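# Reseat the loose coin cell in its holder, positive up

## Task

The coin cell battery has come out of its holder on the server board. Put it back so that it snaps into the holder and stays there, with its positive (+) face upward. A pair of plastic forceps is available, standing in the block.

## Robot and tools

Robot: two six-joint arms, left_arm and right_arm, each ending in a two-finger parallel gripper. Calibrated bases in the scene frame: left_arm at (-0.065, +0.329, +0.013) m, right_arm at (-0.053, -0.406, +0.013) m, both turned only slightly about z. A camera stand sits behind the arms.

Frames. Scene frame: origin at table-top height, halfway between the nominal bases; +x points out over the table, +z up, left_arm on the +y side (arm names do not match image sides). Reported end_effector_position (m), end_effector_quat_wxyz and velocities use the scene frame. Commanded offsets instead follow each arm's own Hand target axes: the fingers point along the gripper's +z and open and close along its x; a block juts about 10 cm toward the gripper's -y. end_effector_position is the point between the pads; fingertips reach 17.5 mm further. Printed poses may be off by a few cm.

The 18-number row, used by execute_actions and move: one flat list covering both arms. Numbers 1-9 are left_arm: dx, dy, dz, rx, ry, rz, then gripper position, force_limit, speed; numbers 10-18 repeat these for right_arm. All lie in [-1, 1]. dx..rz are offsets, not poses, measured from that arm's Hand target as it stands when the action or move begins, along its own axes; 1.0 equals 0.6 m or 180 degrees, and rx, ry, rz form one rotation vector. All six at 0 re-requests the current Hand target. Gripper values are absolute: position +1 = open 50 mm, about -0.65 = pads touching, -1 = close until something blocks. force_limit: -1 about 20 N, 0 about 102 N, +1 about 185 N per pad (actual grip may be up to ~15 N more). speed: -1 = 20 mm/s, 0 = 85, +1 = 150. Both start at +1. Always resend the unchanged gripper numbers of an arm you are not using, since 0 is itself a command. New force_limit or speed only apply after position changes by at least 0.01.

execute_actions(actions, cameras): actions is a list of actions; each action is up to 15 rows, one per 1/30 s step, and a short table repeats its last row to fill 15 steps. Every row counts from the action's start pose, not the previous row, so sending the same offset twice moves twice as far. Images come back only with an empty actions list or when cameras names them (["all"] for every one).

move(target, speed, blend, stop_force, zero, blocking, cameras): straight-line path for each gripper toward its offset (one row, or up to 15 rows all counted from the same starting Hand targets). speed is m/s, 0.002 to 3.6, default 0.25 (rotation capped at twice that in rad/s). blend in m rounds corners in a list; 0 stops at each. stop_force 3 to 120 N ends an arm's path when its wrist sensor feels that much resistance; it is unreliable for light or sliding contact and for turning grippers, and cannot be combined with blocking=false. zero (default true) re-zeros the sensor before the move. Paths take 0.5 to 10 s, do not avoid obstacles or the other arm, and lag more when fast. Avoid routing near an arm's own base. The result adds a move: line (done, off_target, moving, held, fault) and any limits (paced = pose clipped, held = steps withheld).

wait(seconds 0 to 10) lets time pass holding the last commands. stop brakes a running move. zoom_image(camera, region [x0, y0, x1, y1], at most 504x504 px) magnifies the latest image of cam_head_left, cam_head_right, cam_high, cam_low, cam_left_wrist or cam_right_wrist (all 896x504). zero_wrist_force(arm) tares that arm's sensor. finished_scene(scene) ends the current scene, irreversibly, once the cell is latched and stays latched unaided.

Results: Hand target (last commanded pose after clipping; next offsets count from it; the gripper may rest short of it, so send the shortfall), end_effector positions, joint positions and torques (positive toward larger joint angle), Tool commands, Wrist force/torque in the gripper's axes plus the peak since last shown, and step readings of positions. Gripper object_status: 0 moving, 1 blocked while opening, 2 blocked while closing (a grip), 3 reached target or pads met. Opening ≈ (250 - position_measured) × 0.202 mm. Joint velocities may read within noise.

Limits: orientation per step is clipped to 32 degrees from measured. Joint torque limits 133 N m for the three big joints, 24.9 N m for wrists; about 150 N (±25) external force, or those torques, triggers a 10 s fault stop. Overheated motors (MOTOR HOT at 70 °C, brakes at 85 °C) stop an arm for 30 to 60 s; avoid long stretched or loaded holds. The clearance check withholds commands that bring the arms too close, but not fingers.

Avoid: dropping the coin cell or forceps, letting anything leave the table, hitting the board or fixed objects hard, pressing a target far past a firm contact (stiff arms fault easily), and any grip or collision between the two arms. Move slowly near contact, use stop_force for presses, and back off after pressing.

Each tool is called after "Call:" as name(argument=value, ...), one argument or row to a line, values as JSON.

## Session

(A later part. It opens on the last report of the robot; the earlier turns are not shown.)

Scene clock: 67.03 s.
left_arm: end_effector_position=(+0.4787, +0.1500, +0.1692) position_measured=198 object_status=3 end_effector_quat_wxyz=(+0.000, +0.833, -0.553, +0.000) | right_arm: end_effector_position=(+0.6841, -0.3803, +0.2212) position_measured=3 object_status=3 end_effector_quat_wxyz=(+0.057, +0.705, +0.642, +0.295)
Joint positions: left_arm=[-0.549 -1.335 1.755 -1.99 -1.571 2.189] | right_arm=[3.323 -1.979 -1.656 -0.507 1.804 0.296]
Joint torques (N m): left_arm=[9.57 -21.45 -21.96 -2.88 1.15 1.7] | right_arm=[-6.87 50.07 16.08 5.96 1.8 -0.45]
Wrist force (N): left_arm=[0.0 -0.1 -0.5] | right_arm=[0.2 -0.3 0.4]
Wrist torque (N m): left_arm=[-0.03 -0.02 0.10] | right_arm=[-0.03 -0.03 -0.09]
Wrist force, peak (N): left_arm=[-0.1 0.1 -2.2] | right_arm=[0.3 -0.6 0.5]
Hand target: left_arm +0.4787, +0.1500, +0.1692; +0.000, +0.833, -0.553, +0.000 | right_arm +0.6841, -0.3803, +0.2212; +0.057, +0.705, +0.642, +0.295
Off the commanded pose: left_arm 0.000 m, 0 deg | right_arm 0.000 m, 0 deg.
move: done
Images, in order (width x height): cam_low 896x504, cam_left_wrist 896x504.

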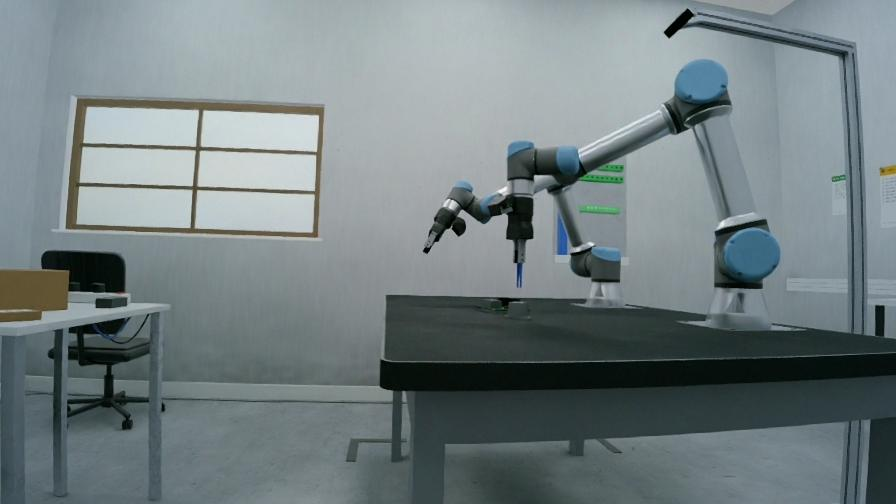

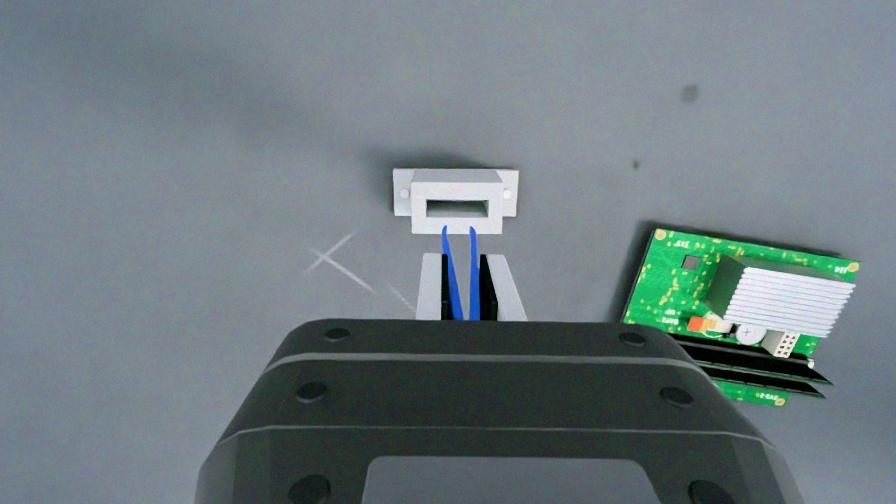

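Call:
move(
  target=[
    [0.166,0.034,0,0,0,0,-0.3,-1,-1,0,0,0,0,0,0,1,-1,-1],
    [0.166,0.034,0.134,0,0,0,-0.3,-1,-1,0,0,0,0,0,0,1,-1,-1],
    [0.166,0.034,0.134,0,0,0,-0.2,-1,-1,0,0,0,0,0,0,1,-1,-1],
    [0.166,0.034,0.134,0,0,0,-0.15,-1,-1,0,0,0,0,0,0,1,-1,-1],
  ],
  blend=[0.02,0,0,0],
  cameras=["cam_left_wrist"],
)

Scene clock: 69.67 s.
left_arm: end_effector_position=(+0.4985, +0.0503, +0.0887) position_measured=175 object_status=3 end_effector_quat_wxyz=(+0.000, +0.833, -0.553, +0.000) | right_arm: end_effector_position=(+0.6841, -0.3803, +0.2212) position_measured=3 object_status=3 end_effector_quat_wxyz=(+0.057, +0.705, +0.642, +0.295)
Joint positions: left_arm=[-0.668 -1.123 1.689 -2.136 -1.571 2.069] | right_arm=[3.323 -1.979 -1.656 -0.507 1.804 0.296]
Joint torques (N m): left_arm=[12.71 -29.12 -14.76 -5.59 1.52 2.72] | right_arm=[-7.17 50.34 15.58 5.91 1.56 -0.42]
Wrist force (N): left_arm=[0.1 0.5 0.1] | right_arm=[0.2 -0.4 0.6]
Wrist torque (N m): left_arm=[0.05 -0.04 0.06] | right_arm=[-0.05 -0.03 -0.08]
Wrist force, peak (N): left_arm=[2.8 0.9 -2.4] | right_arm=[0.4 -0.4 0.6]
Hand target: left_arm +0.4985, +0.0503, +0.0887; +0.000, +0.833, -0.553, +0.000 | right_arm +0.6841, -0.3803, +0.2212; +0.057, +0.705, +0.642, +0.295
Off the commanded pose: left_arm 0.000 m, 0 deg | right_arm 0.000 m, 0 deg.
move: done
Images, in order (width x height): cam_left_wrist 896x504.

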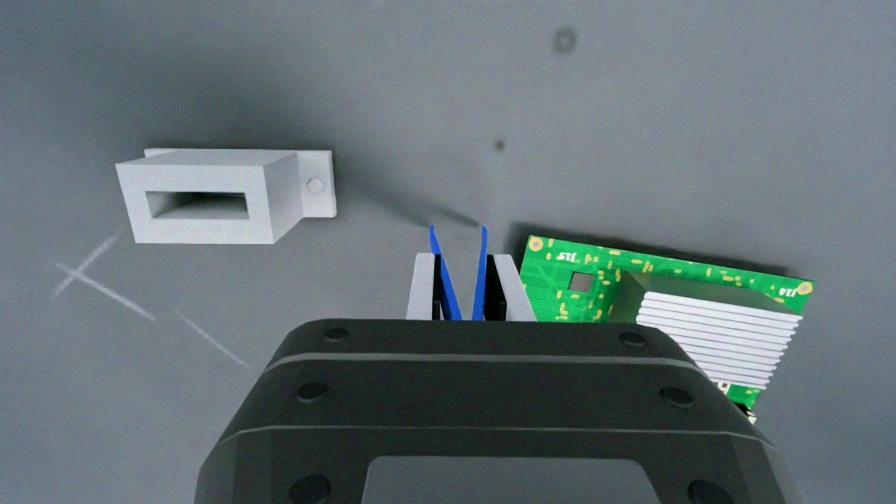

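Call:
move(
  target=[0,0,0,0,0,0,-0.12,-1,-1,0,0,0,0,0,0,1,-1,-1],
  cameras=["cam_left_wrist"],
)

Scene clock: 70.30 s.
left_arm: end_effector_position=(+0.4985, +0.0503, +0.0887) position_measured=171 object_status=3 end_effector_quat_wxyz=(+0.000, +0.833, -0.553, +0.000) | right_arm: end_effector_position=(+0.6841, -0.3803, +0.2212) position_measured=3 object_status=3 end_effector_quat_wxyz=(+0.057, +0.705, +0.642, +0.295)
Joint positions: left_arm=[-0.668 -1.123 1.689 -2.136 -1.571 2.069] | right_arm=[3.323 -1.979 -1.656 -0.507 1.804 0.296]
Joint torques (N m): left_arm=[13.23 -28.73 -13.75 -5.56 1.39 2.61] | right_arm=[-6.81 50.01 15.43 5.92 1.72 -0.4]
Wrist force (N): left_arm=[0.0 0.4 0.0] | right_arm=[0.3 -0.2 0.3]
Wrist torque (N m): left_arm=[0.03 -0.02 0.06] | right_arm=[-0.03 -0.04 -0.09]
Wrist force, peak (N): left_arm=[0.2 0.5 0.1] | right_arm=[0.1 -0.7 0.5]
Hand target: left_arm +0.4985, +0.0503, +0.0887; +0.000, +0.833, -0.553, +0.000 | right_arm +0.6841, -0.3803, +0.2212; +0.057, +0.705, +0.642, +0.295
Off the commanded pose: left_arm 0.000 m, 0 deg | right_arm 0.000 m, 0 deg.
move: done
Images, in order (width x height): cam_left_wrist 896x504.

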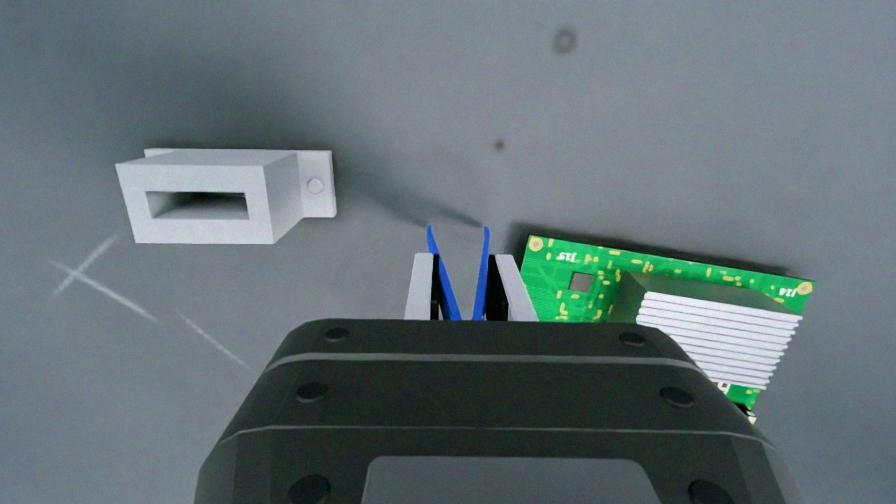

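Call:
move(
  target=[
    [0,0,-0.12,0,0,0,-0.12,-1,-1,0,0,0,0,0,0,1,-1,-1],
    [0.187,0.125,-0.12,0,0,-0.2067,-0.12,-1,-1,0,0,0,0,0,0,1,-1,-1],
    [0.187,0.125,-0.05,0,0,-0.2067,-0.12,-1,-1,0,0,0,0,0,0,1,-1,-1],
  ],
  speed=[0.15,0.25,0.1],
  blend=[0.01,0.01,0],
  cameras=["cam_left_wrist"],
)

Scene clock: 73.27 s.
left_arm: end_effector_position=(+0.4730, -0.0822, +0.1186) position_measured=171 object_status=3 end_effector_quat_wxyz=(+0.000, +0.966, -0.258, -0.001) | right_arm: end_effector_position=(+0.6841, -0.3803, +0.2212) position_measured=3 object_status=3 end_effector_quat_wxyz=(+0.057, +0.705, +0.642, +0.295)
Joint positions: left_arm=[-0.846 -1.054 1.494 -2.009 -1.571 1.242] | right_arm=[3.323 -1.979 -1.656 -0.507 1.804 0.296]
Joint torques (N m): left_arm=[13.52 -59.88 -23.13 -2.45 -0.52 -2.15] | right_arm=[-6.63 49.96 15.68 5.92 1.74 -0.26]
Wrist force (N): left_arm=[0.2 0.0 0.2] | right_arm=[0.2 -0.4 0.2]
Wrist torque (N m): left_arm=[-0.08 -0.01 0.10] | right_arm=[-0.06 -0.02 -0.08]
Wrist force, peak (N): left_arm=[0.0 0.4 3.1] | right_arm=[0.6 -0.5 0.5]
Hand target: left_arm +0.4730, -0.0822, +0.1187; +0.000, +0.966, -0.258, +0.000 | right_arm +0.6841, -0.3803, +0.2212; +0.057, +0.705, +0.642, +0.295
Off the commanded pose: left_arm 0.000 m, 0 deg | right_arm 0.000 m, 0 deg.
move: done
Images, in order (width x height): cam_left_wrist 896x504.

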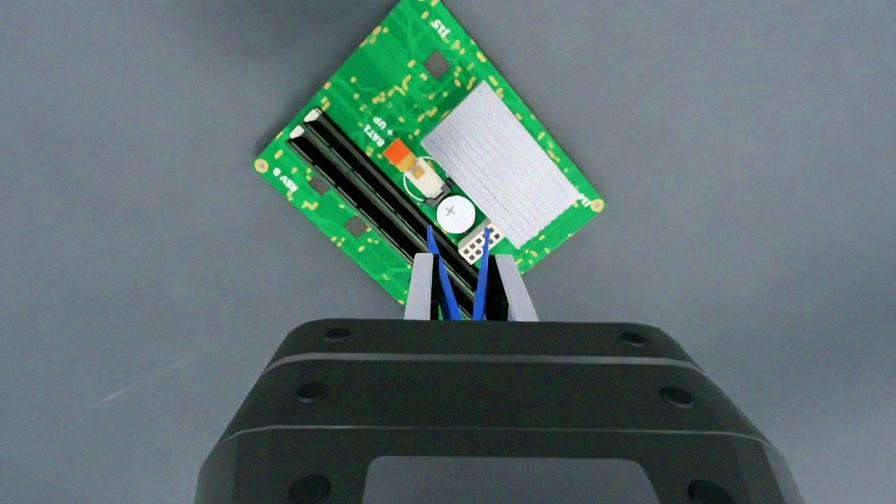

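Call:
move(
  target=[-0.0008,0.002,0.037,0,0,0,-0.12,-1,-1,0,0,0,0,0,0,1,-1,-1],
  speed=0.03,
  stop_force=4,
  cameras=["cam_left_wrist"],
)

Call:
zoom_image(
  camera="cam_left_wrist",
  region=[360, 120, 580, 320],
)

Scene clock: 75.40 s.
left_arm: end_effector_position=(+0.4719, -0.0830, +0.0965) position_measured=171 object_status=3 end_effector_quat_wxyz=(+0.000, +0.966, -0.258, +0.000) | right_arm: end_effector_position=(+0.6841, -0.3803, +0.2212) position_measured=3 object_status=3 end_effector_quat_wxyz=(+0.057, +0.705, +0.642, +0.295)
Joint positions: left_arm=[-0.848 -1.031 1.521 -2.059 -1.571 1.24] | right_arm=[3.323 -1.979 -1.656 -0.507 1.804 0.296]
Joint torques (N m): left_arm=[-4.1 -61.26 -27.92 -1.06 -0.81 0.09] | right_arm=[-7.08 49.16 14.96 5.88 1.6 -0.21]
Wrist force (N): left_arm=[0.1 0.1 0.4] | right_arm=[0.4 -0.2 0.2]
Wrist torque (N m): left_arm=[-0.06 0.01 0.11] | right_arm=[-0.03 -0.06 -0.09]
Wrist force, peak (N): left_arm=[0.0 0.1 -0.8] | right_arm=[0.5 -0.5 0.6]
Hand target: left_arm +0.4720, -0.0830, +0.0965; +0.000, +0.966, -0.258, +0.000 | right_arm +0.6841, -0.3803, +0.2212; +0.057, +0.705, +0.642, +0.295
Off the commanded pose: left_arm 0.000 m, 0 deg | right_arm 0.000 m, 0 deg.
move: done
Images, in order (width x height): cam_left_wrist 896x504.

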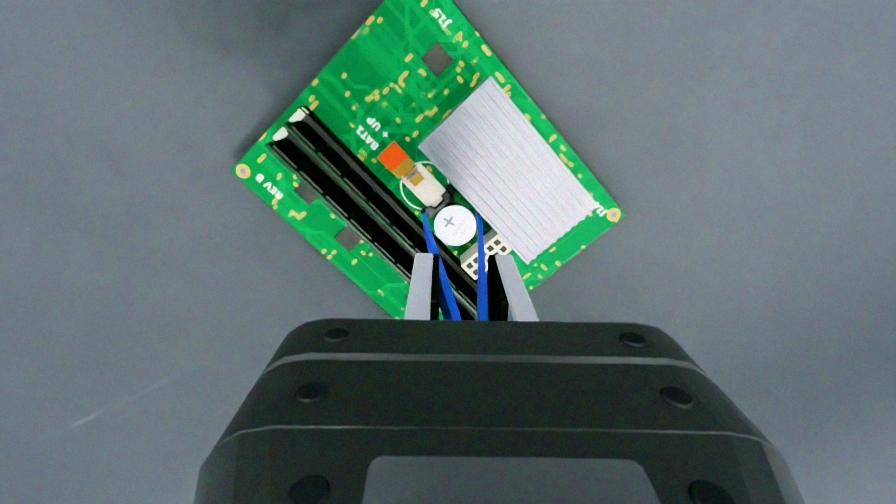

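Scaled by 2.291 from the camera's 896x504 image, which has a finer 1280x720 frame.

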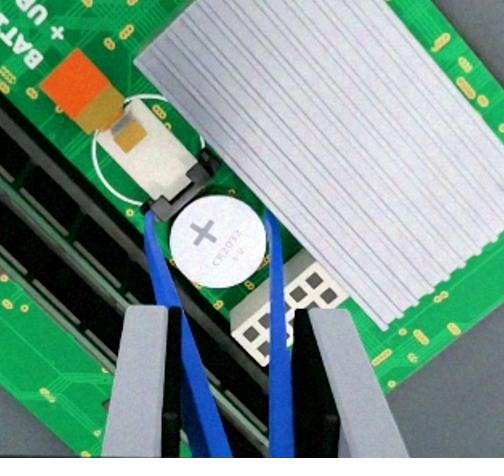

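Call:
move(
  target=[0,0,-0.037,0,0,0,-0.12,-1,-1,0,0,0,0,0,0,1,-1,-1],
  speed=0.03,
  cameras=["cam_left_wrist"],
)

Call:
zoom_image(
  camera="cam_left_wrist",
  region=[360, 120, 580, 320],
)

Scene clock: 76.73 s.
left_arm: end_effector_position=(+0.4720, -0.0831, +0.1190) position_measured=171 object_status=3 end_effector_quat_wxyz=(+0.000, +0.966, -0.258, +0.000) end_effector_velocity=(+0.000, +0.000, +0.000) end_effector_angular_velocity=(-0.003, -0.003, +0.000) | right_arm: end_effector_position=(+0.6841, -0.3803, +0.2212) position_measured=3 object_status=3 end_effector_quat_wxyz=(+0.057, +0.705, +0.642, +0.295)
Joint positions: left_arm=[-0.848 -1.055 1.495 -2.009 -1.571 1.241] | right_arm=[3.323 -1.979 -1.656 -0.507 1.804 0.296]
Joint velocities: left_arm=[0 0 0.002 -0.006 0 0] | right_arm=[within noise]
Joint torques (N m): left_arm=[8.32 -33.37 -15.29 -5.61 -0.39 2.39] | right_arm=[-6.69 49.3 15.68 5.98 1.71 -0.31]
Wrist force (N): left_arm=[0.0 0.1 0.2] | right_arm=[-0.1 -0.2 0.2]
Wrist torque (N m): left_arm=[-0.07 0.02 0.12] | right_arm=[-0.03 0.02 -0.08]
Wrist force, peak (N): left_arm=[0.1 0.0 0.8] | right_arm=[0.0 -0.3 0.7]
Hand target: left_arm +0.4720, -0.0830, +0.1187; +0.000, +0.966, -0.258, +0.000 | right_arm +0.6841, -0.3803, +0.2212; +0.057, +0.705, +0.642, +0.295
Off the commanded pose: left_arm 0.000 m, 0 deg | right_arm 0.000 m, 0 deg.
move: done
Images, in order (width x height): cam_left_wrist 896x504.

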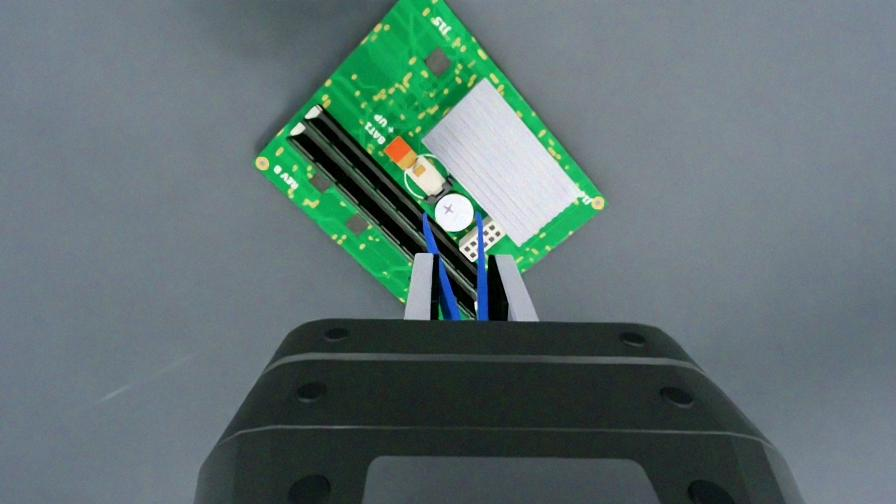

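Scaled by 2.291 from the camera's 896x504 image, which has a finer 1280x720 frame.

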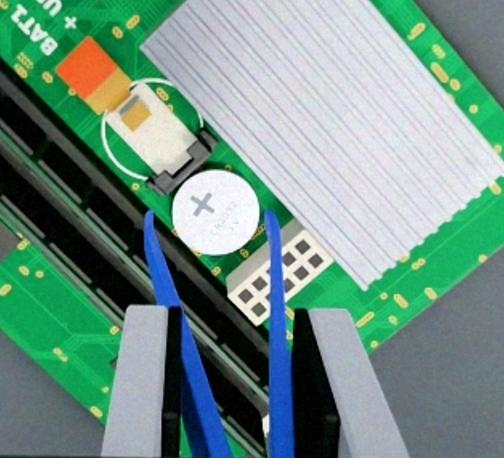

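Call:
zoom_image(
  camera="cam_left_wrist",
  region=[410, 170, 510, 260],
)

Scaled by 5.040 from the camera's 896x504 image, which has a finer 1280x720 frame.

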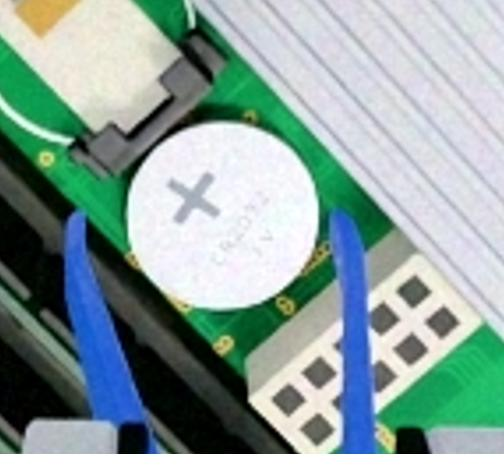

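Call:
move(
  target=[-0.0017,0.0125,0,0,0,0.0722,-0.12,-1,-1,0,0,0,0,0,0,1,-1,-1],
  speed=0.05,
  cameras=["cam_left_wrist"],
)

Call:
zoom_image(
  camera="cam_left_wrist",
  region=[410, 160, 510, 250],
)

Scene clock: 80.87 s.
left_arm: end_effector_position=(+0.4673, -0.0891, +0.1187) position_measured=171 object_status=3 end_effector_quat_wxyz=(+0.000, +0.931, -0.366, +0.000) end_effector_velocity=(+0.000, +0.000, +0.000) end_effector_angular_velocity=(+0.001, +0.001, +0.006) | right_arm: end_effector_position=(+0.6841, -0.3803, +0.2212) position_measured=3 object_status=3 end_effector_quat_wxyz=(+0.057, +0.705, +0.642, +0.295)
Joint positions: left_arm=[-0.859 -1.055 1.495 -2.01 -1.571 1.456] | right_arm=[3.323 -1.979 -1.656 -0.507 1.804 0.296]
Joint velocities: left_arm=[0 0.001 0 0.001 0 -0.006] | right_arm=[within noise]
Joint torques (N m): left_arm=[-6.65 -33.52 -25.48 -3.86 0.52 -2.17] | right_arm=[-6.84 49.56 15.19 5.88 1.59 -0.06]
Wrist force (N): left_arm=[0.1 0.1 0.3] | right_arm=[0.3 -0.2 0.7]
Wrist torque (N m): left_arm=[-0.06 0.01 0.10] | right_arm=[-0.02 -0.05 -0.09]
Wrist force, peak (N): left_arm=[0.5 0.4 0.2] | right_arm=[0.4 -0.1 0.8]
Hand target: left_arm +0.4673, -0.0890, +0.1187; +0.000, +0.931, -0.366, +0.000 | right_arm +0.6841, -0.3803, +0.2212; +0.057, +0.705, +0.642, +0.295
Off the commanded pose: left_arm 0.000 m, 0 deg | right_arm 0.000 m, 0 deg.
move: done
Images, in order (width x height): cam_left_wrist 896x504.

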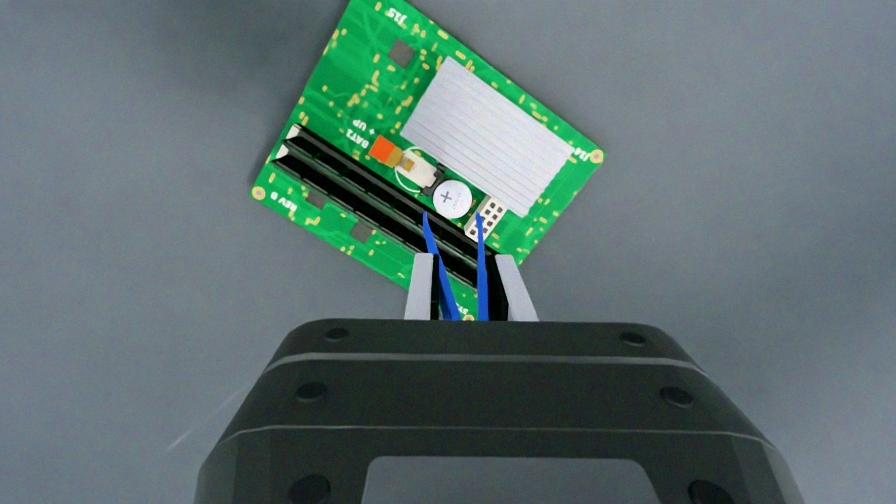

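Scaled by 5.040 from the camera's 896x504 image, which has a finer 1280x720 frame.

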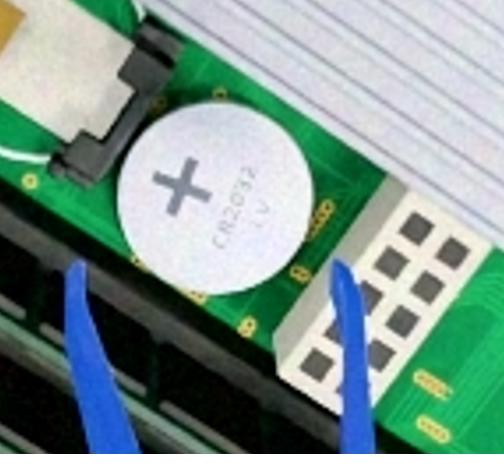

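Call:
move(
  target=[0.001,0.0018,0.037,0,0,0,-0.12,-1,-1,0,0,0,0,0,0,1,-1,-1],
  speed=0.02,
  stop_force=3,
  cameras=["cam_left_wrist"],
)

Call:
zoom_image(
  camera="cam_left_wrist",
  region=[400, 170, 510, 270],
)

Scene clock: 83.43 s.
left_arm: end_effector_position=(+0.4670, -0.0902, +0.0965) position_measured=171 object_status=3 end_effector_quat_wxyz=(+0.000, +0.931, -0.366, +0.000) | right_arm: end_effector_position=(+0.6841, -0.3803, +0.2212) position_measured=3 object_status=3 end_effector_quat_wxyz=(+0.057, +0.705, +0.642, +0.295)
Joint positions: left_arm=[-0.861 -1.03 1.519 -2.058 -1.571 1.455] | right_arm=[3.323 -1.979 -1.656 -0.507 1.804 0.296]
Joint torques (N m): left_arm=[-7.67 -61.66 -27.89 -1.07 -1.04 -0.93] | right_arm=[-7.12 49.65 15.66 5.9 1.43 -0.18]
Wrist force (N): left_arm=[0.1 0.1 0.3] | right_arm=[0.4 -0.4 0.2]
Wrist torque (N m): left_arm=[-0.04 0.03 0.09] | right_arm=[-0.05 -0.06 -0.09]
Wrist force, peak (N): left_arm=[0.2 0.3 0.7] | right_arm=[0.5 -0.4 0.6]
Hand target: left_arm +0.4670, -0.0902, +0.0965; +0.000, +0.931, -0.366, +0.000 | right_arm +0.6841, -0.3803, +0.2212; +0.057, +0.705, +0.642, +0.295
Off the commanded pose: left_arm 0.000 m, 0 deg | right_arm 0.000 m, 0 deg.
move: done
Images, in order (width x height): cam_left_wrist 896x504.

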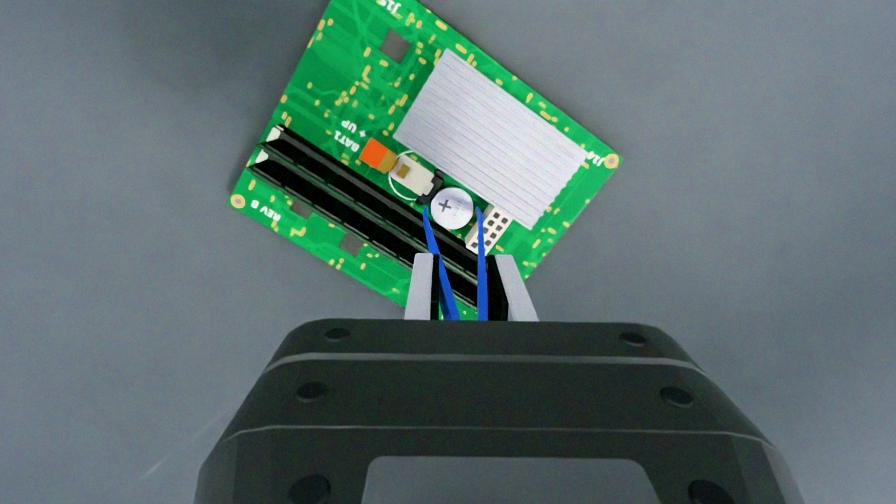

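Scaled by 4.582 from the camera's 896x504 image, which has a finer 1280x720 frame.

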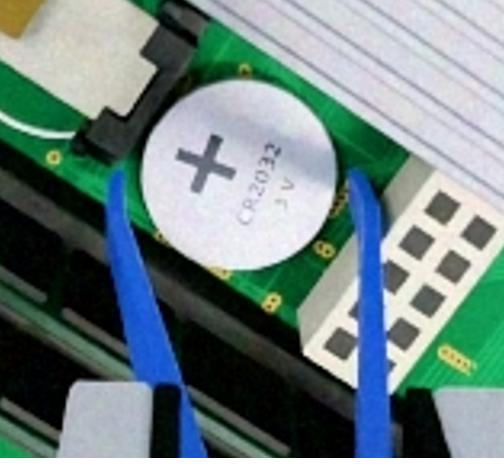

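Call:
move(
  target=[-0.001,0,0.005,0,0,0,-0.12,-1,-1,0,0,0,0,0,0,1,-1,-1],
  speed=0.01,
  stop_force=3,
  cameras=["cam_left_wrist"],
)

Call:
zoom_image(
  camera="cam_left_wrist",
  region=[400, 170, 510, 270],
)

Scene clock: 86.40 s.
left_arm: end_effector_position=(+0.4666, -0.0898, +0.0934) position_measured=171 object_status=3 end_effector_quat_wxyz=(+0.000, +0.931, -0.366, +0.000) | right_arm: end_effector_position=(+0.6841, -0.3803, +0.2212) position_measured=3 object_status=3 end_effector_quat_wxyz=(+0.057, +0.705, +0.642, +0.295)
Joint positions: left_arm=[-0.861 -1.028 1.524 -2.066 -1.571 1.455] | right_arm=[3.323 -1.979 -1.656 -0.507 1.804 0.296]
Joint torques (N m): left_arm=[-12.3 -41.88 -26.25 -1.51 -0.77 -2.18] | right_arm=[-6.86 49.43 15.62 5.79 1.57 0.04]
Wrist force (N): left_arm=[0.6 0.0 0.0] | right_arm=[0.0 -0.2 0.6]
Wrist torque (N m): left_arm=[-0.02 -0.02 0.09] | right_arm=[-0.02 0.01 -0.09]
Wrist force, peak (N): left_arm=[0.4 0.4 0.3] | right_arm=[0.3 -0.7 0.5]
Hand target: left_arm +0.4666, -0.0898, +0.0935; +0.000, +0.931, -0.366, +0.000 | right_arm +0.6841, -0.3803, +0.2212; +0.057, +0.705, +0.642, +0.295
Off the commanded pose: left_arm 0.000 m, 0 deg | right_arm 0.000 m, 0 deg.
move: done
Images, in order (width x height): cam_left_wrist 896x504.

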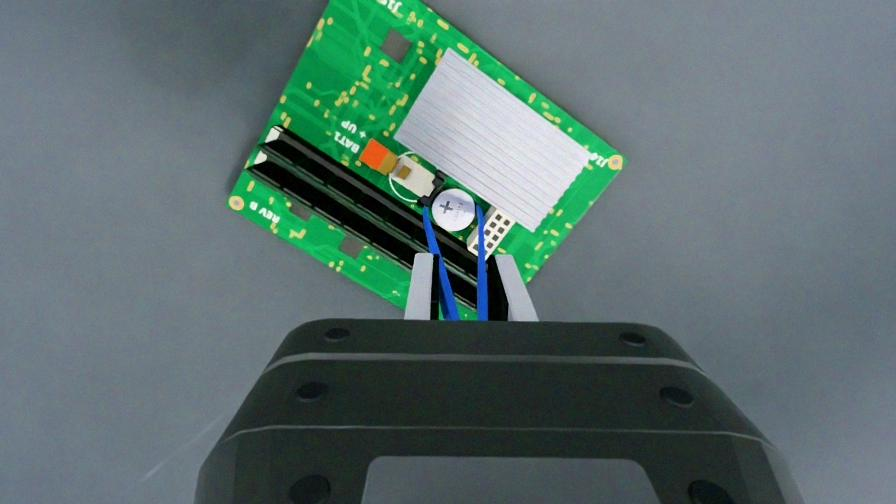

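Scaled by 4.582 from the camera's 896x504 image, which has a finer 1280x720 frame.

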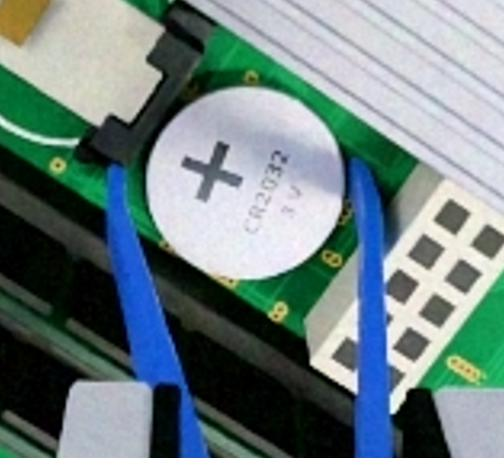

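Call:
move(
  target=[0.0015,0.006,0.001,0,0,0,-0.12,-1,-1,0,0,0,0,0,0,1,-1,-1],
  speed=0.01,
  cameras=["cam_left_wrist"],
)

Call:
zoom_image(
  camera="cam_left_wrist",
  region=[400, 170, 510, 270],
)

Scene clock: 87.30 s.
left_arm: end_effector_position=(+0.4648, -0.0931, +0.0928) position_measured=171 object_status=3 end_effector_quat_wxyz=(+0.000, +0.931, -0.366, +0.000) | right_arm: end_effector_position=(+0.6841, -0.3803, +0.2212) position_measured=3 object_status=3 end_effector_quat_wxyz=(+0.057, +0.705, +0.642, +0.295)
Joint positions: left_arm=[-0.866 -1.026 1.522 -2.066 -1.571 1.449] | right_arm=[3.323 -1.979 -1.656 -0.507 1.804 0.296]
Joint torques (N m): left_arm=[-4.14 -37.01 -25.5 -5.42 -0.98 -0.94] | right_arm=[-6.82 49.54 15.18 5.94 1.58 0.09]
Wrist force (N): left_arm=[0.1 -0.4 0.0] | right_arm=[0.0 -0.2 0.3]
Wrist torque (N m): left_arm=[-0.02 0.00 0.10] | right_arm=[-0.02 0.01 -0.09]
Wrist force, peak (N): left_arm=[0.6 -0.1 0.0] | right_arm=[0.4 -0.5 0.6]
Hand target: left_arm +0.4648, -0.0931, +0.0929; +0.000, +0.931, -0.366, +0.000 | right_arm +0.6841, -0.3803, +0.2212; +0.057, +0.705, +0.642, +0.295
Off the commanded pose: left_arm 0.000 m, 0 deg | right_arm 0.000 m, 0 deg.
move: done
Images, in order (width x height): cam_left_wrist 896x504.

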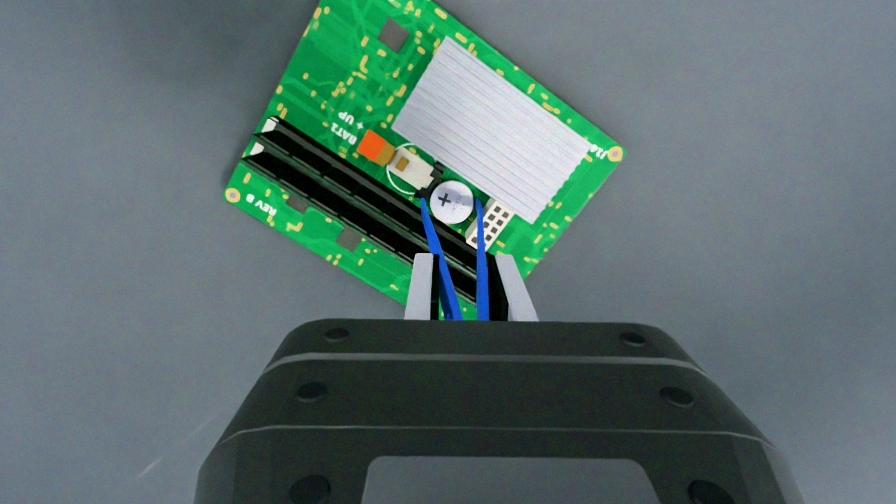

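Scaled by 4.582 from the camera's 896x504 image, which has a finer 1280x720 frame.

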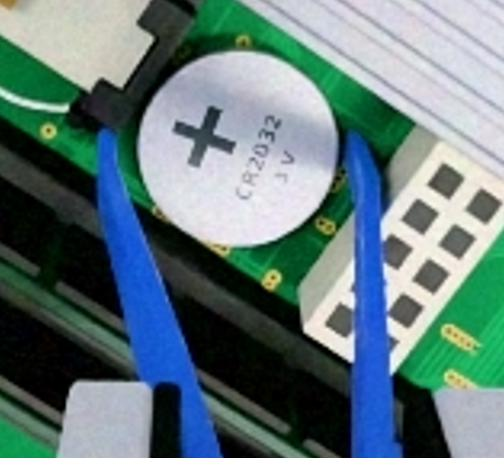

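Call:
move(
  target=[0,0,0,0,0,0,-0.29,-1,-1,0,0,0,0,0,0,1,-1,-1],
  cameras=["cam_left_wrist"],
)

Call:
zoom_image(
  camera="cam_left_wrist",
  region=[400, 170, 510, 270],
)

Scene clock: 87.97 s.
left_arm: end_effector_position=(+0.4648, -0.0931, +0.0928) position_measured=195 object_status=3 end_effector_quat_wxyz=(+0.000, +0.931, -0.366, +0.000) | right_arm: end_effector_position=(+0.6841, -0.3803, +0.2212) position_measured=3 object_status=3 end_effector_quat_wxyz=(+0.057, +0.705, +0.642, +0.295)
Joint positions: left_arm=[-0.866 -1.026 1.522 -2.066 -1.571 1.449] | right_arm=[3.323 -1.979 -1.656 -0.507 1.804 0.296]
Joint torques (N m): left_arm=[11.45 -44.34 -20.25 -5.25 -1.11 2.61] | right_arm=[-6.53 49.68 14.95 5.76 1.54 0.06]
Wrist force (N): left_arm=[0.4 0.0 0.3] | right_arm=[0.3 -0.3 0.2]
Wrist torque (N m): left_arm=[-0.06 -0.03 0.09] | right_arm=[-0.04 -0.03 -0.08]
Wrist force, peak (N): left_arm=[0.3 -0.6 0.0] | right_arm=[0.7 -0.5 0.1]
Hand target: left_arm +0.4648, -0.0931, +0.0929; +0.000, +0.931, -0.366, +0.000 | right_arm +0.6841, -0.3803, +0.2212; +0.057, +0.705, +0.642, +0.295
Off the commanded pose: left_arm 0.000 m, 0 deg | right_arm 0.000 m, 0 deg.
move: done
Images, in order (width x height): cam_left_wrist 896x504.

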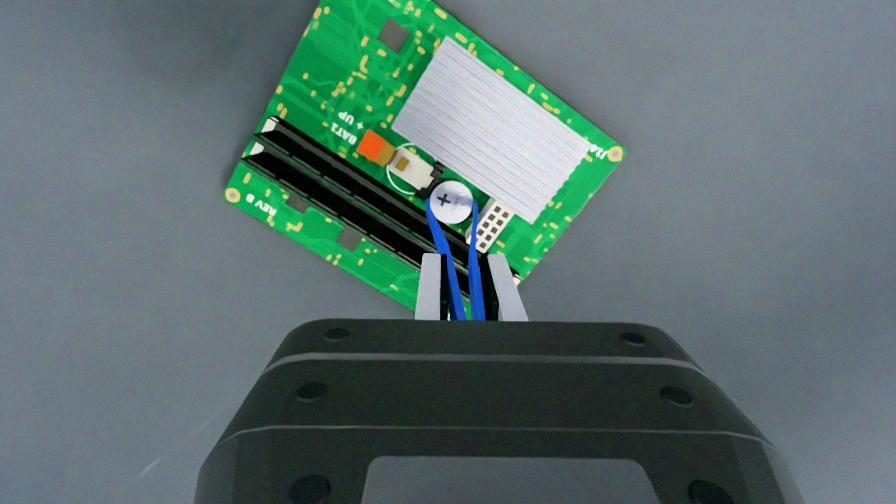

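Scaled by 4.582 from the camera's 896x504 image, which has a finer 1280x720 frame.

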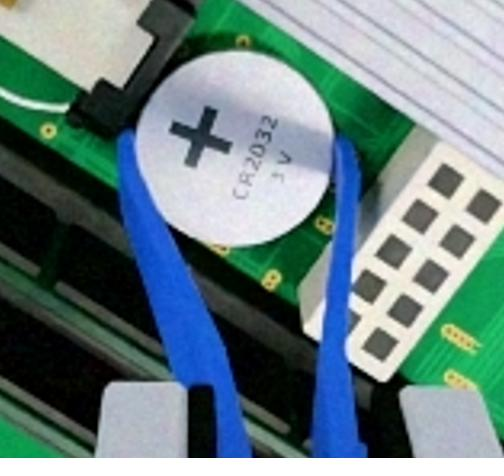

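Gripped in contact. Lift.

Call:
move(
  target=[0,0,-0.05,0,0,0,-0.29,-1,-1,0,0,0,0,0,0,1,-1,-1],
  speed=0.04,
  cameras=["cam_left_wrist"],
)

Call:
zoom_image(
  camera="cam_left_wrist",
  region=[380, 130, 530, 270],
)

Scene clock: 89.13 s.
left_arm: end_effector_position=(+0.4648, -0.0931, +0.1231) position_measured=195 object_status=3 end_effector_quat_wxyz=(+0.000, +0.931, -0.366, +0.000) end_effector_velocity=(+0.000, +0.000, -0.003) end_effector_angular_velocity=(+0.001, +0.000, +0.000) | right_arm: end_effector_position=(+0.6841, -0.3803, +0.2212) position_measured=3 object_status=3 end_effector_quat_wxyz=(+0.057, +0.705, +0.642, +0.295)
Joint positions: left_arm=[-0.866 -1.058 1.488 -2 -1.571 1.449] | right_arm=[3.323 -1.979 -1.656 -0.507 1.804 0.296]
Joint velocities: left_arm=[-0.001 0.002 0.003 -0.005 0 0] | right_arm=[within noise]
Joint torques (N m): left_arm=[12.53 -33.01 -15.06 -5.53 -0.94 2.64] | right_arm=[-7.08 49.48 15.4 5.69 1.65 0.1]
Wrist force (N): left_arm=[0.2 0.2 0.3] | right_arm=[0.4 -0.1 0.4]
Wrist torque (N m): left_arm=[-0.03 -0.02 0.10] | right_arm=[0.00 -0.06 -0.09]
Wrist force, peak (N): left_arm=[0.2 0.1 1.2] | right_arm=[0.3 -0.2 0.8]
Hand target: left_arm +0.4648, -0.0931, +0.1229; +0.000, +0.931, -0.366, +0.000 | right_arm +0.6841, -0.3803, +0.2212; +0.057, +0.705, +0.642, +0.295
Off the commanded pose: left_arm 0.000 m, 0 deg | right_arm 0.000 m, 0 deg.
move: done
Images, in order (width x height): cam_left_wrist 896x504.

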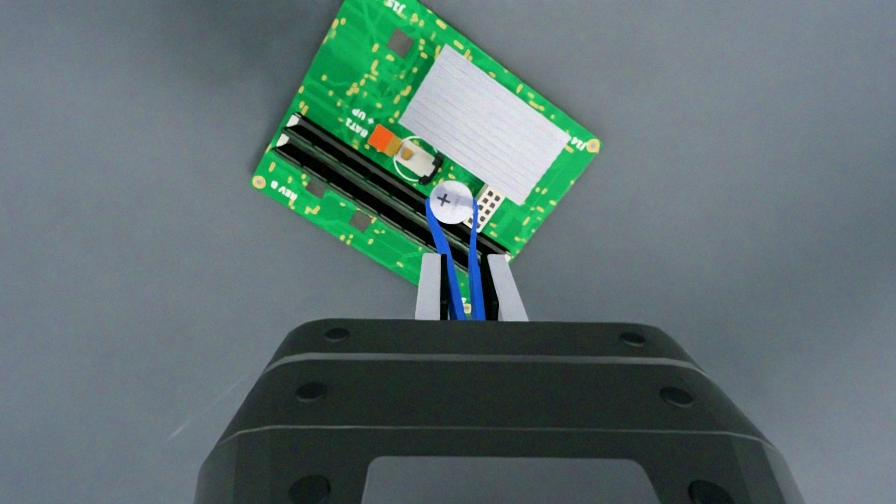

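Scaled by 3.360 from the camera's 896x504 image, which has a finer 1280x720 frame.

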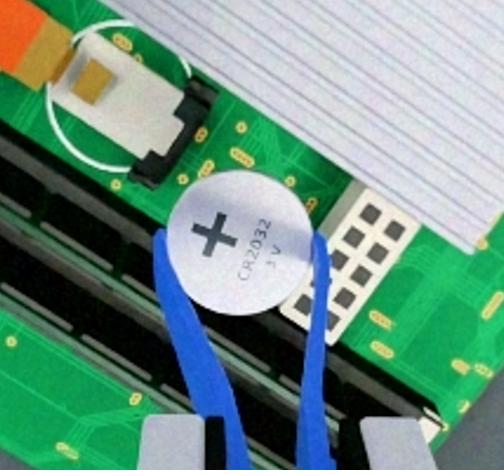

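Call:
move(
  target=[-0.0178,-0.0448,-0.0035,0,0,-0.3167,-0.29,-1,-1,0,0,0,0,0,0,1,-1,-1],
  speed=0.1,
  cameras=["cam_left_wrist"],
)

Call:
zoom_image(
  camera="cam_left_wrist",
  region=[370, 120, 530, 270],
)

Scene clock: 95.33 s.
left_arm: end_effector_position=(+0.4753, -0.0661, +0.1250) position_measured=195 object_status=3 end_effector_quat_wxyz=(+0.000, +0.992, +0.122, +0.000) | right_arm: end_effector_position=(+0.6841, -0.3803, +0.2212) position_measured=3 object_status=3 end_effector_quat_wxyz=(+0.057, +0.705, +0.642, +0.295)
Joint positions: left_arm=[-0.827 -1.078 1.513 -2.005 -1.571 0.493] | right_arm=[3.323 -1.979 -1.656 -0.507 1.804 0.296]
Joint torques (N m): left_arm=[0.96 -55.98 -19.17 -5.29 1.32 1.26] | right_arm=[-6.44 50.15 15.41 5.84 1.37 0.26]
Wrist force (N): left_arm=[-0.1 0.1 0.2] | right_arm=[0.5 -0.2 0.2]
Wrist torque (N m): left_arm=[-0.05 0.03 0.05] | right_arm=[-0.03 -0.07 -0.09]
Wrist force, peak (N): left_arm=[0.5 0.3 0.2] | right_arm=[0.6 -0.4 0.5]
Hand target: left_arm +0.4753, -0.0661, +0.1250; +0.000, +0.992, +0.122, +0.000 | right_arm +0.6841, -0.3803, +0.2212; +0.057, +0.705, +0.642, +0.295
Off the commanded pose: left_arm 0.000 m, 0 deg | right_arm 0.000 m, 0 deg.
move: done
Images, in order (width x height): cam_left_wrist 896x504.

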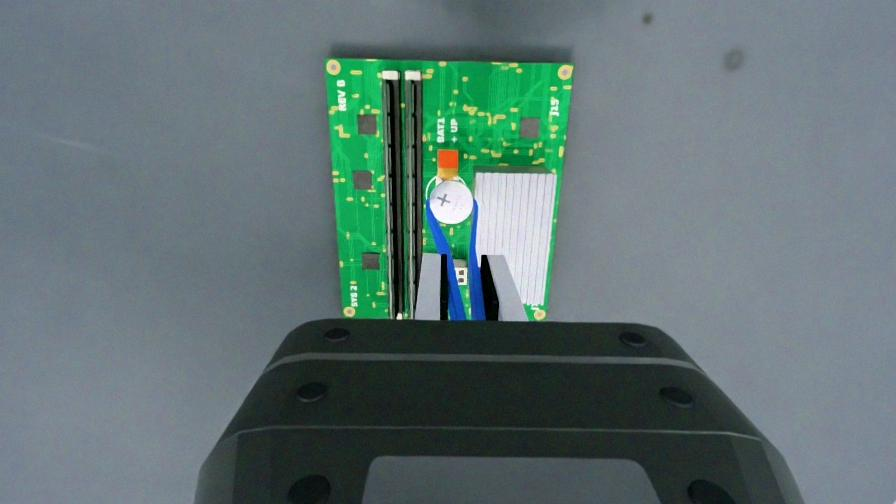

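Scaled by 3.150 from the camera's 896x504 image, which has a finer 1280x720 frame.

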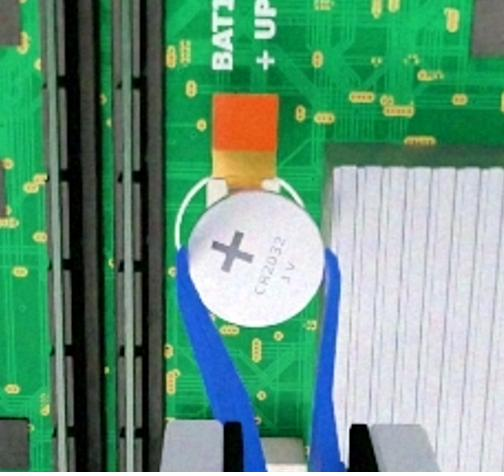

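Call:
move(
  target=[-0.0025,0.025,0.0077,0.0667,0,0,-0.29,-1,-1,0,0,0,0,0,0,1,-1,-1],
  speed=0.05,
  cameras=["cam_left_wrist"],
)

Call:
zoom_image(
  camera="cam_left_wrist",
  region=[370, 120, 530, 270],
)

Scene clock: 98.43 s.
left_arm: end_effector_position=(+0.4774, -0.0811, +0.1202) position_measured=195 object_status=3 end_effector_quat_wxyz=(-0.104, +0.987, +0.122, -0.013) | right_arm: end_effector_position=(+0.6841, -0.3803, +0.2212) position_measured=3 object_status=3 end_effector_quat_wxyz=(+0.057, +0.705, +0.642, +0.295)
Joint positions: left_arm=[-0.875 -0.961 1.301 -1.721 -1.481 0.437] | right_arm=[3.323 -1.979 -1.656 -0.507 1.804 0.296]
Joint torques (N m): left_arm=[9.66 -64.62 -16.06 -4.96 -1.39 2.39] | right_arm=[-6.6 50.02 15.67 5.81 1.42 0.38]
Wrist force (N): left_arm=[0.1 -0.4 -0.1] | right_arm=[0.1 -0.2 0.4]
Wrist torque (N m): left_arm=[-0.08 0.01 0.02] | right_arm=[-0.02 -0.01 -0.09]
Wrist force, peak (N): left_arm=[0.1 -0.7 -0.3] | right_arm=[0.3 -0.5 0.8]
Hand target: left_arm +0.4775, -0.0810, +0.1203; -0.104, +0.987, +0.122, -0.013 | right_arm +0.6841, -0.3803, +0.2212; +0.057, +0.705, +0.642, +0.295
Off the commanded pose: left_arm 0.000 m, 0 deg | right_arm 0.000 m, 0 deg.
move: done
Images, in order (width x height): cam_left_wrist 896x504.

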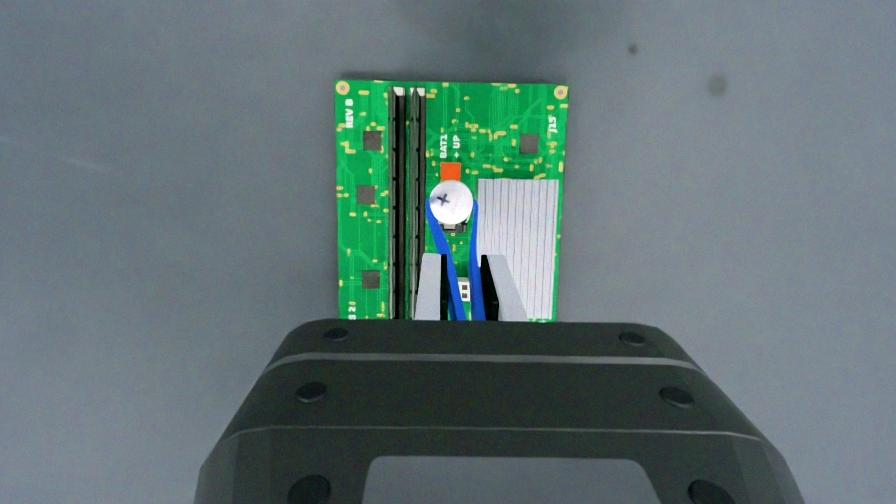

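Scaled by 3.150 from the camera's 896x504 image, which has a finer 1280x720 frame.

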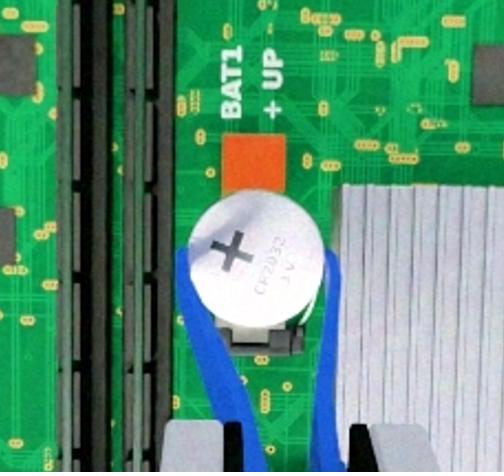

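Call:
move(
  target=[-0.001,0.0101,0.0473,0,0,0,-0.29,-1,-1,0,0,0,0,0,0,1,-1,-1],
  speed=0.025,
  stop_force=3.5,
  cameras=["cam_left_wrist"],
)

Call:
zoom_image(
  camera="cam_left_wrist",
  region=[390, 150, 510, 260],
)

Scene clock: 101.30 s.
left_arm: end_effector_position=(+0.4769, -0.0812, +0.0913) position_measured=195 object_status=3 end_effector_quat_wxyz=(-0.104, +0.987, +0.122, -0.013) | right_arm: end_effector_position=(+0.6841, -0.3803, +0.2212) position_measured=3 object_status=3 end_effector_quat_wxyz=(+0.057, +0.705, +0.642, +0.295)
Joint positions: left_arm=[-0.875 -0.936 1.339 -1.783 -1.481 0.436] | right_arm=[3.323 -1.979 -1.656 -0.507 1.804 0.296]
Joint torques (N m): left_arm=[-9.83 -65.03 -27.83 -0.25 -1.07 -1.47] | right_arm=[-6.86 50.05 15.51 5.77 1.51 0.55]
Wrist force (N): left_arm=[0.0 -0.3 -0.1] | right_arm=[0.3 -0.6 0.4]
Wrist torque (N m): left_arm=[-0.06 0.00 0.03] | right_arm=[-0.09 -0.03 -0.09]
Wrist force, peak (N): left_arm=[0.2 -0.5 -0.7] | right_arm=[0.6 -0.1 0.8]
Hand target: left_arm +0.4769, -0.0812, +0.0913; -0.104, +0.987, +0.122, -0.013 | right_arm +0.6841, -0.3803, +0.2212; +0.057, +0.705, +0.642, +0.295
Off the commanded pose: left_arm 0.000 m, 0 deg | right_arm 0.000 m, 0 deg.
move: done
Images, in order (width x height): cam_left_wrist 896x504.

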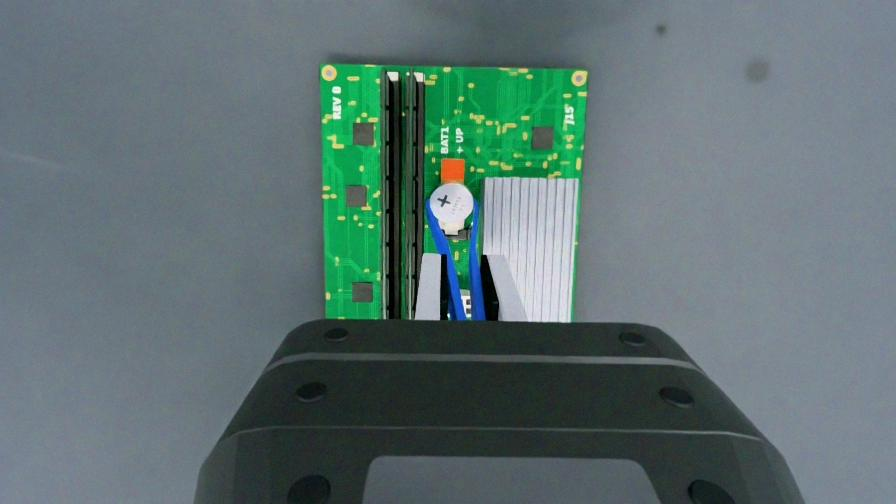

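Scaled by 4.200 from the camera's 896x504 image, which has a finer 1280x720 frame.

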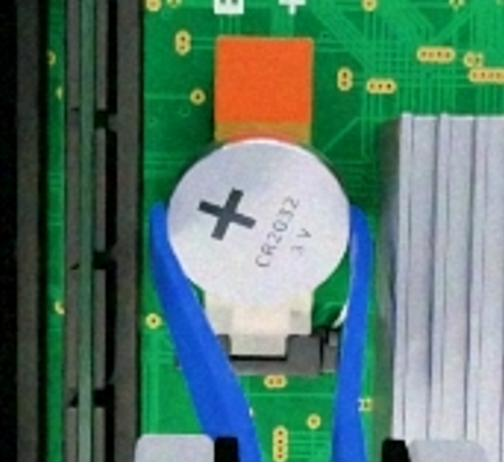

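Call:
move(
  target=[0,0.0017,0.008,0,0,0,-0.29,-1,-1,0,0,0,0,0,0,1,-1,-1],
  speed=0.01,
  stop_force=3,
  cameras=["cam_left_wrist"],
)

Call:
zoom_image(
  camera="cam_left_wrist",
  region=[390, 150, 510, 260],
)

Scene clock: 102.60 s.
left_arm: end_effector_position=(+0.4769, -0.0812, +0.0863) position_measured=195 object_status=3 end_effector_quat_wxyz=(-0.104, +0.987, +0.122, -0.013) | right_arm: end_effector_position=(+0.6841, -0.3803, +0.2212) position_measured=3 object_status=3 end_effector_quat_wxyz=(+0.057, +0.705, +0.642, +0.295)
Joint positions: left_arm=[-0.875 -0.931 1.345 -1.794 -1.481 0.436] | right_arm=[3.323 -1.979 -1.656 -0.507 1.804 0.296]
Joint torques (N m): left_arm=[-7.28 -54.81 -25.57 -0.34 -0.83 -0.74] | right_arm=[-6.13 50.36 15.15 5.84 1.49 0.51]
Wrist force (N): left_arm=[-0.1 0.1 -2.1] | right_arm=[0.1 -0.1 0.6]
Wrist torque (N m): left_arm=[-0.06 0.00 0.02] | right_arm=[-0.02 -0.01 -0.09]
Wrist force, peak (N): left_arm=[-0.1 0.3 -2.9] | right_arm=[0.4 -0.4 0.7]
Hand target: left_arm +0.4769, -0.0812, +0.0864; -0.104, +0.987, +0.122, -0.013 | right_arm +0.6841, -0.3803, +0.2212; +0.057, +0.705, +0.642, +0.295
Off the commanded pose: left_arm 0.000 m, 0 deg | right_arm 0.000 m, 0 deg.
move: done
Images, in order (width x height): cam_left_wrist 896x504.

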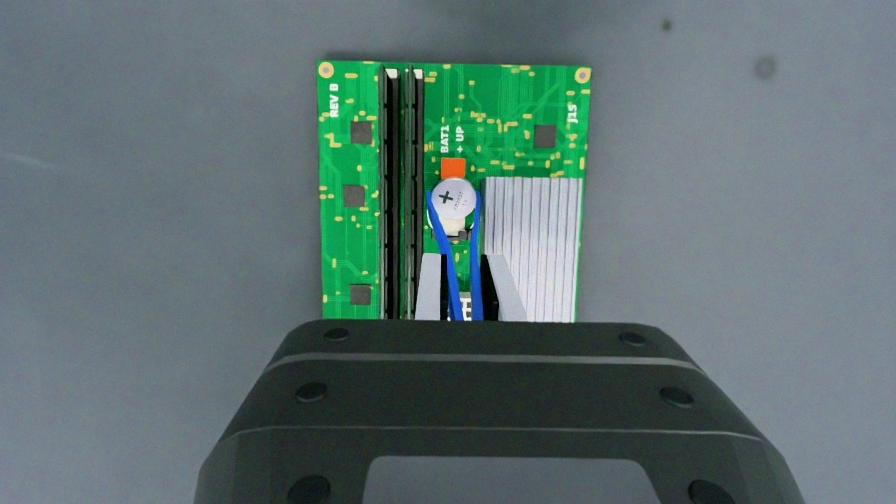

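Scaled by 4.200 from the camera's 896x504 image, which has a finer 1280x720 frame.

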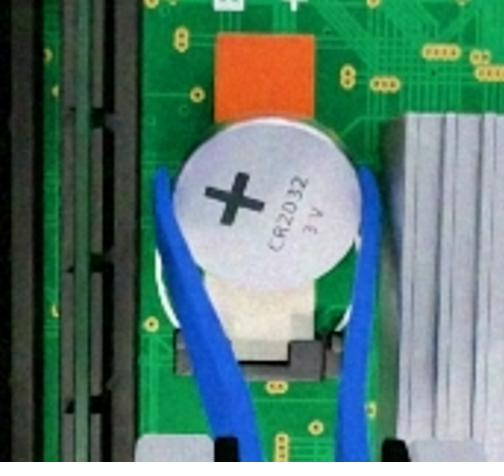

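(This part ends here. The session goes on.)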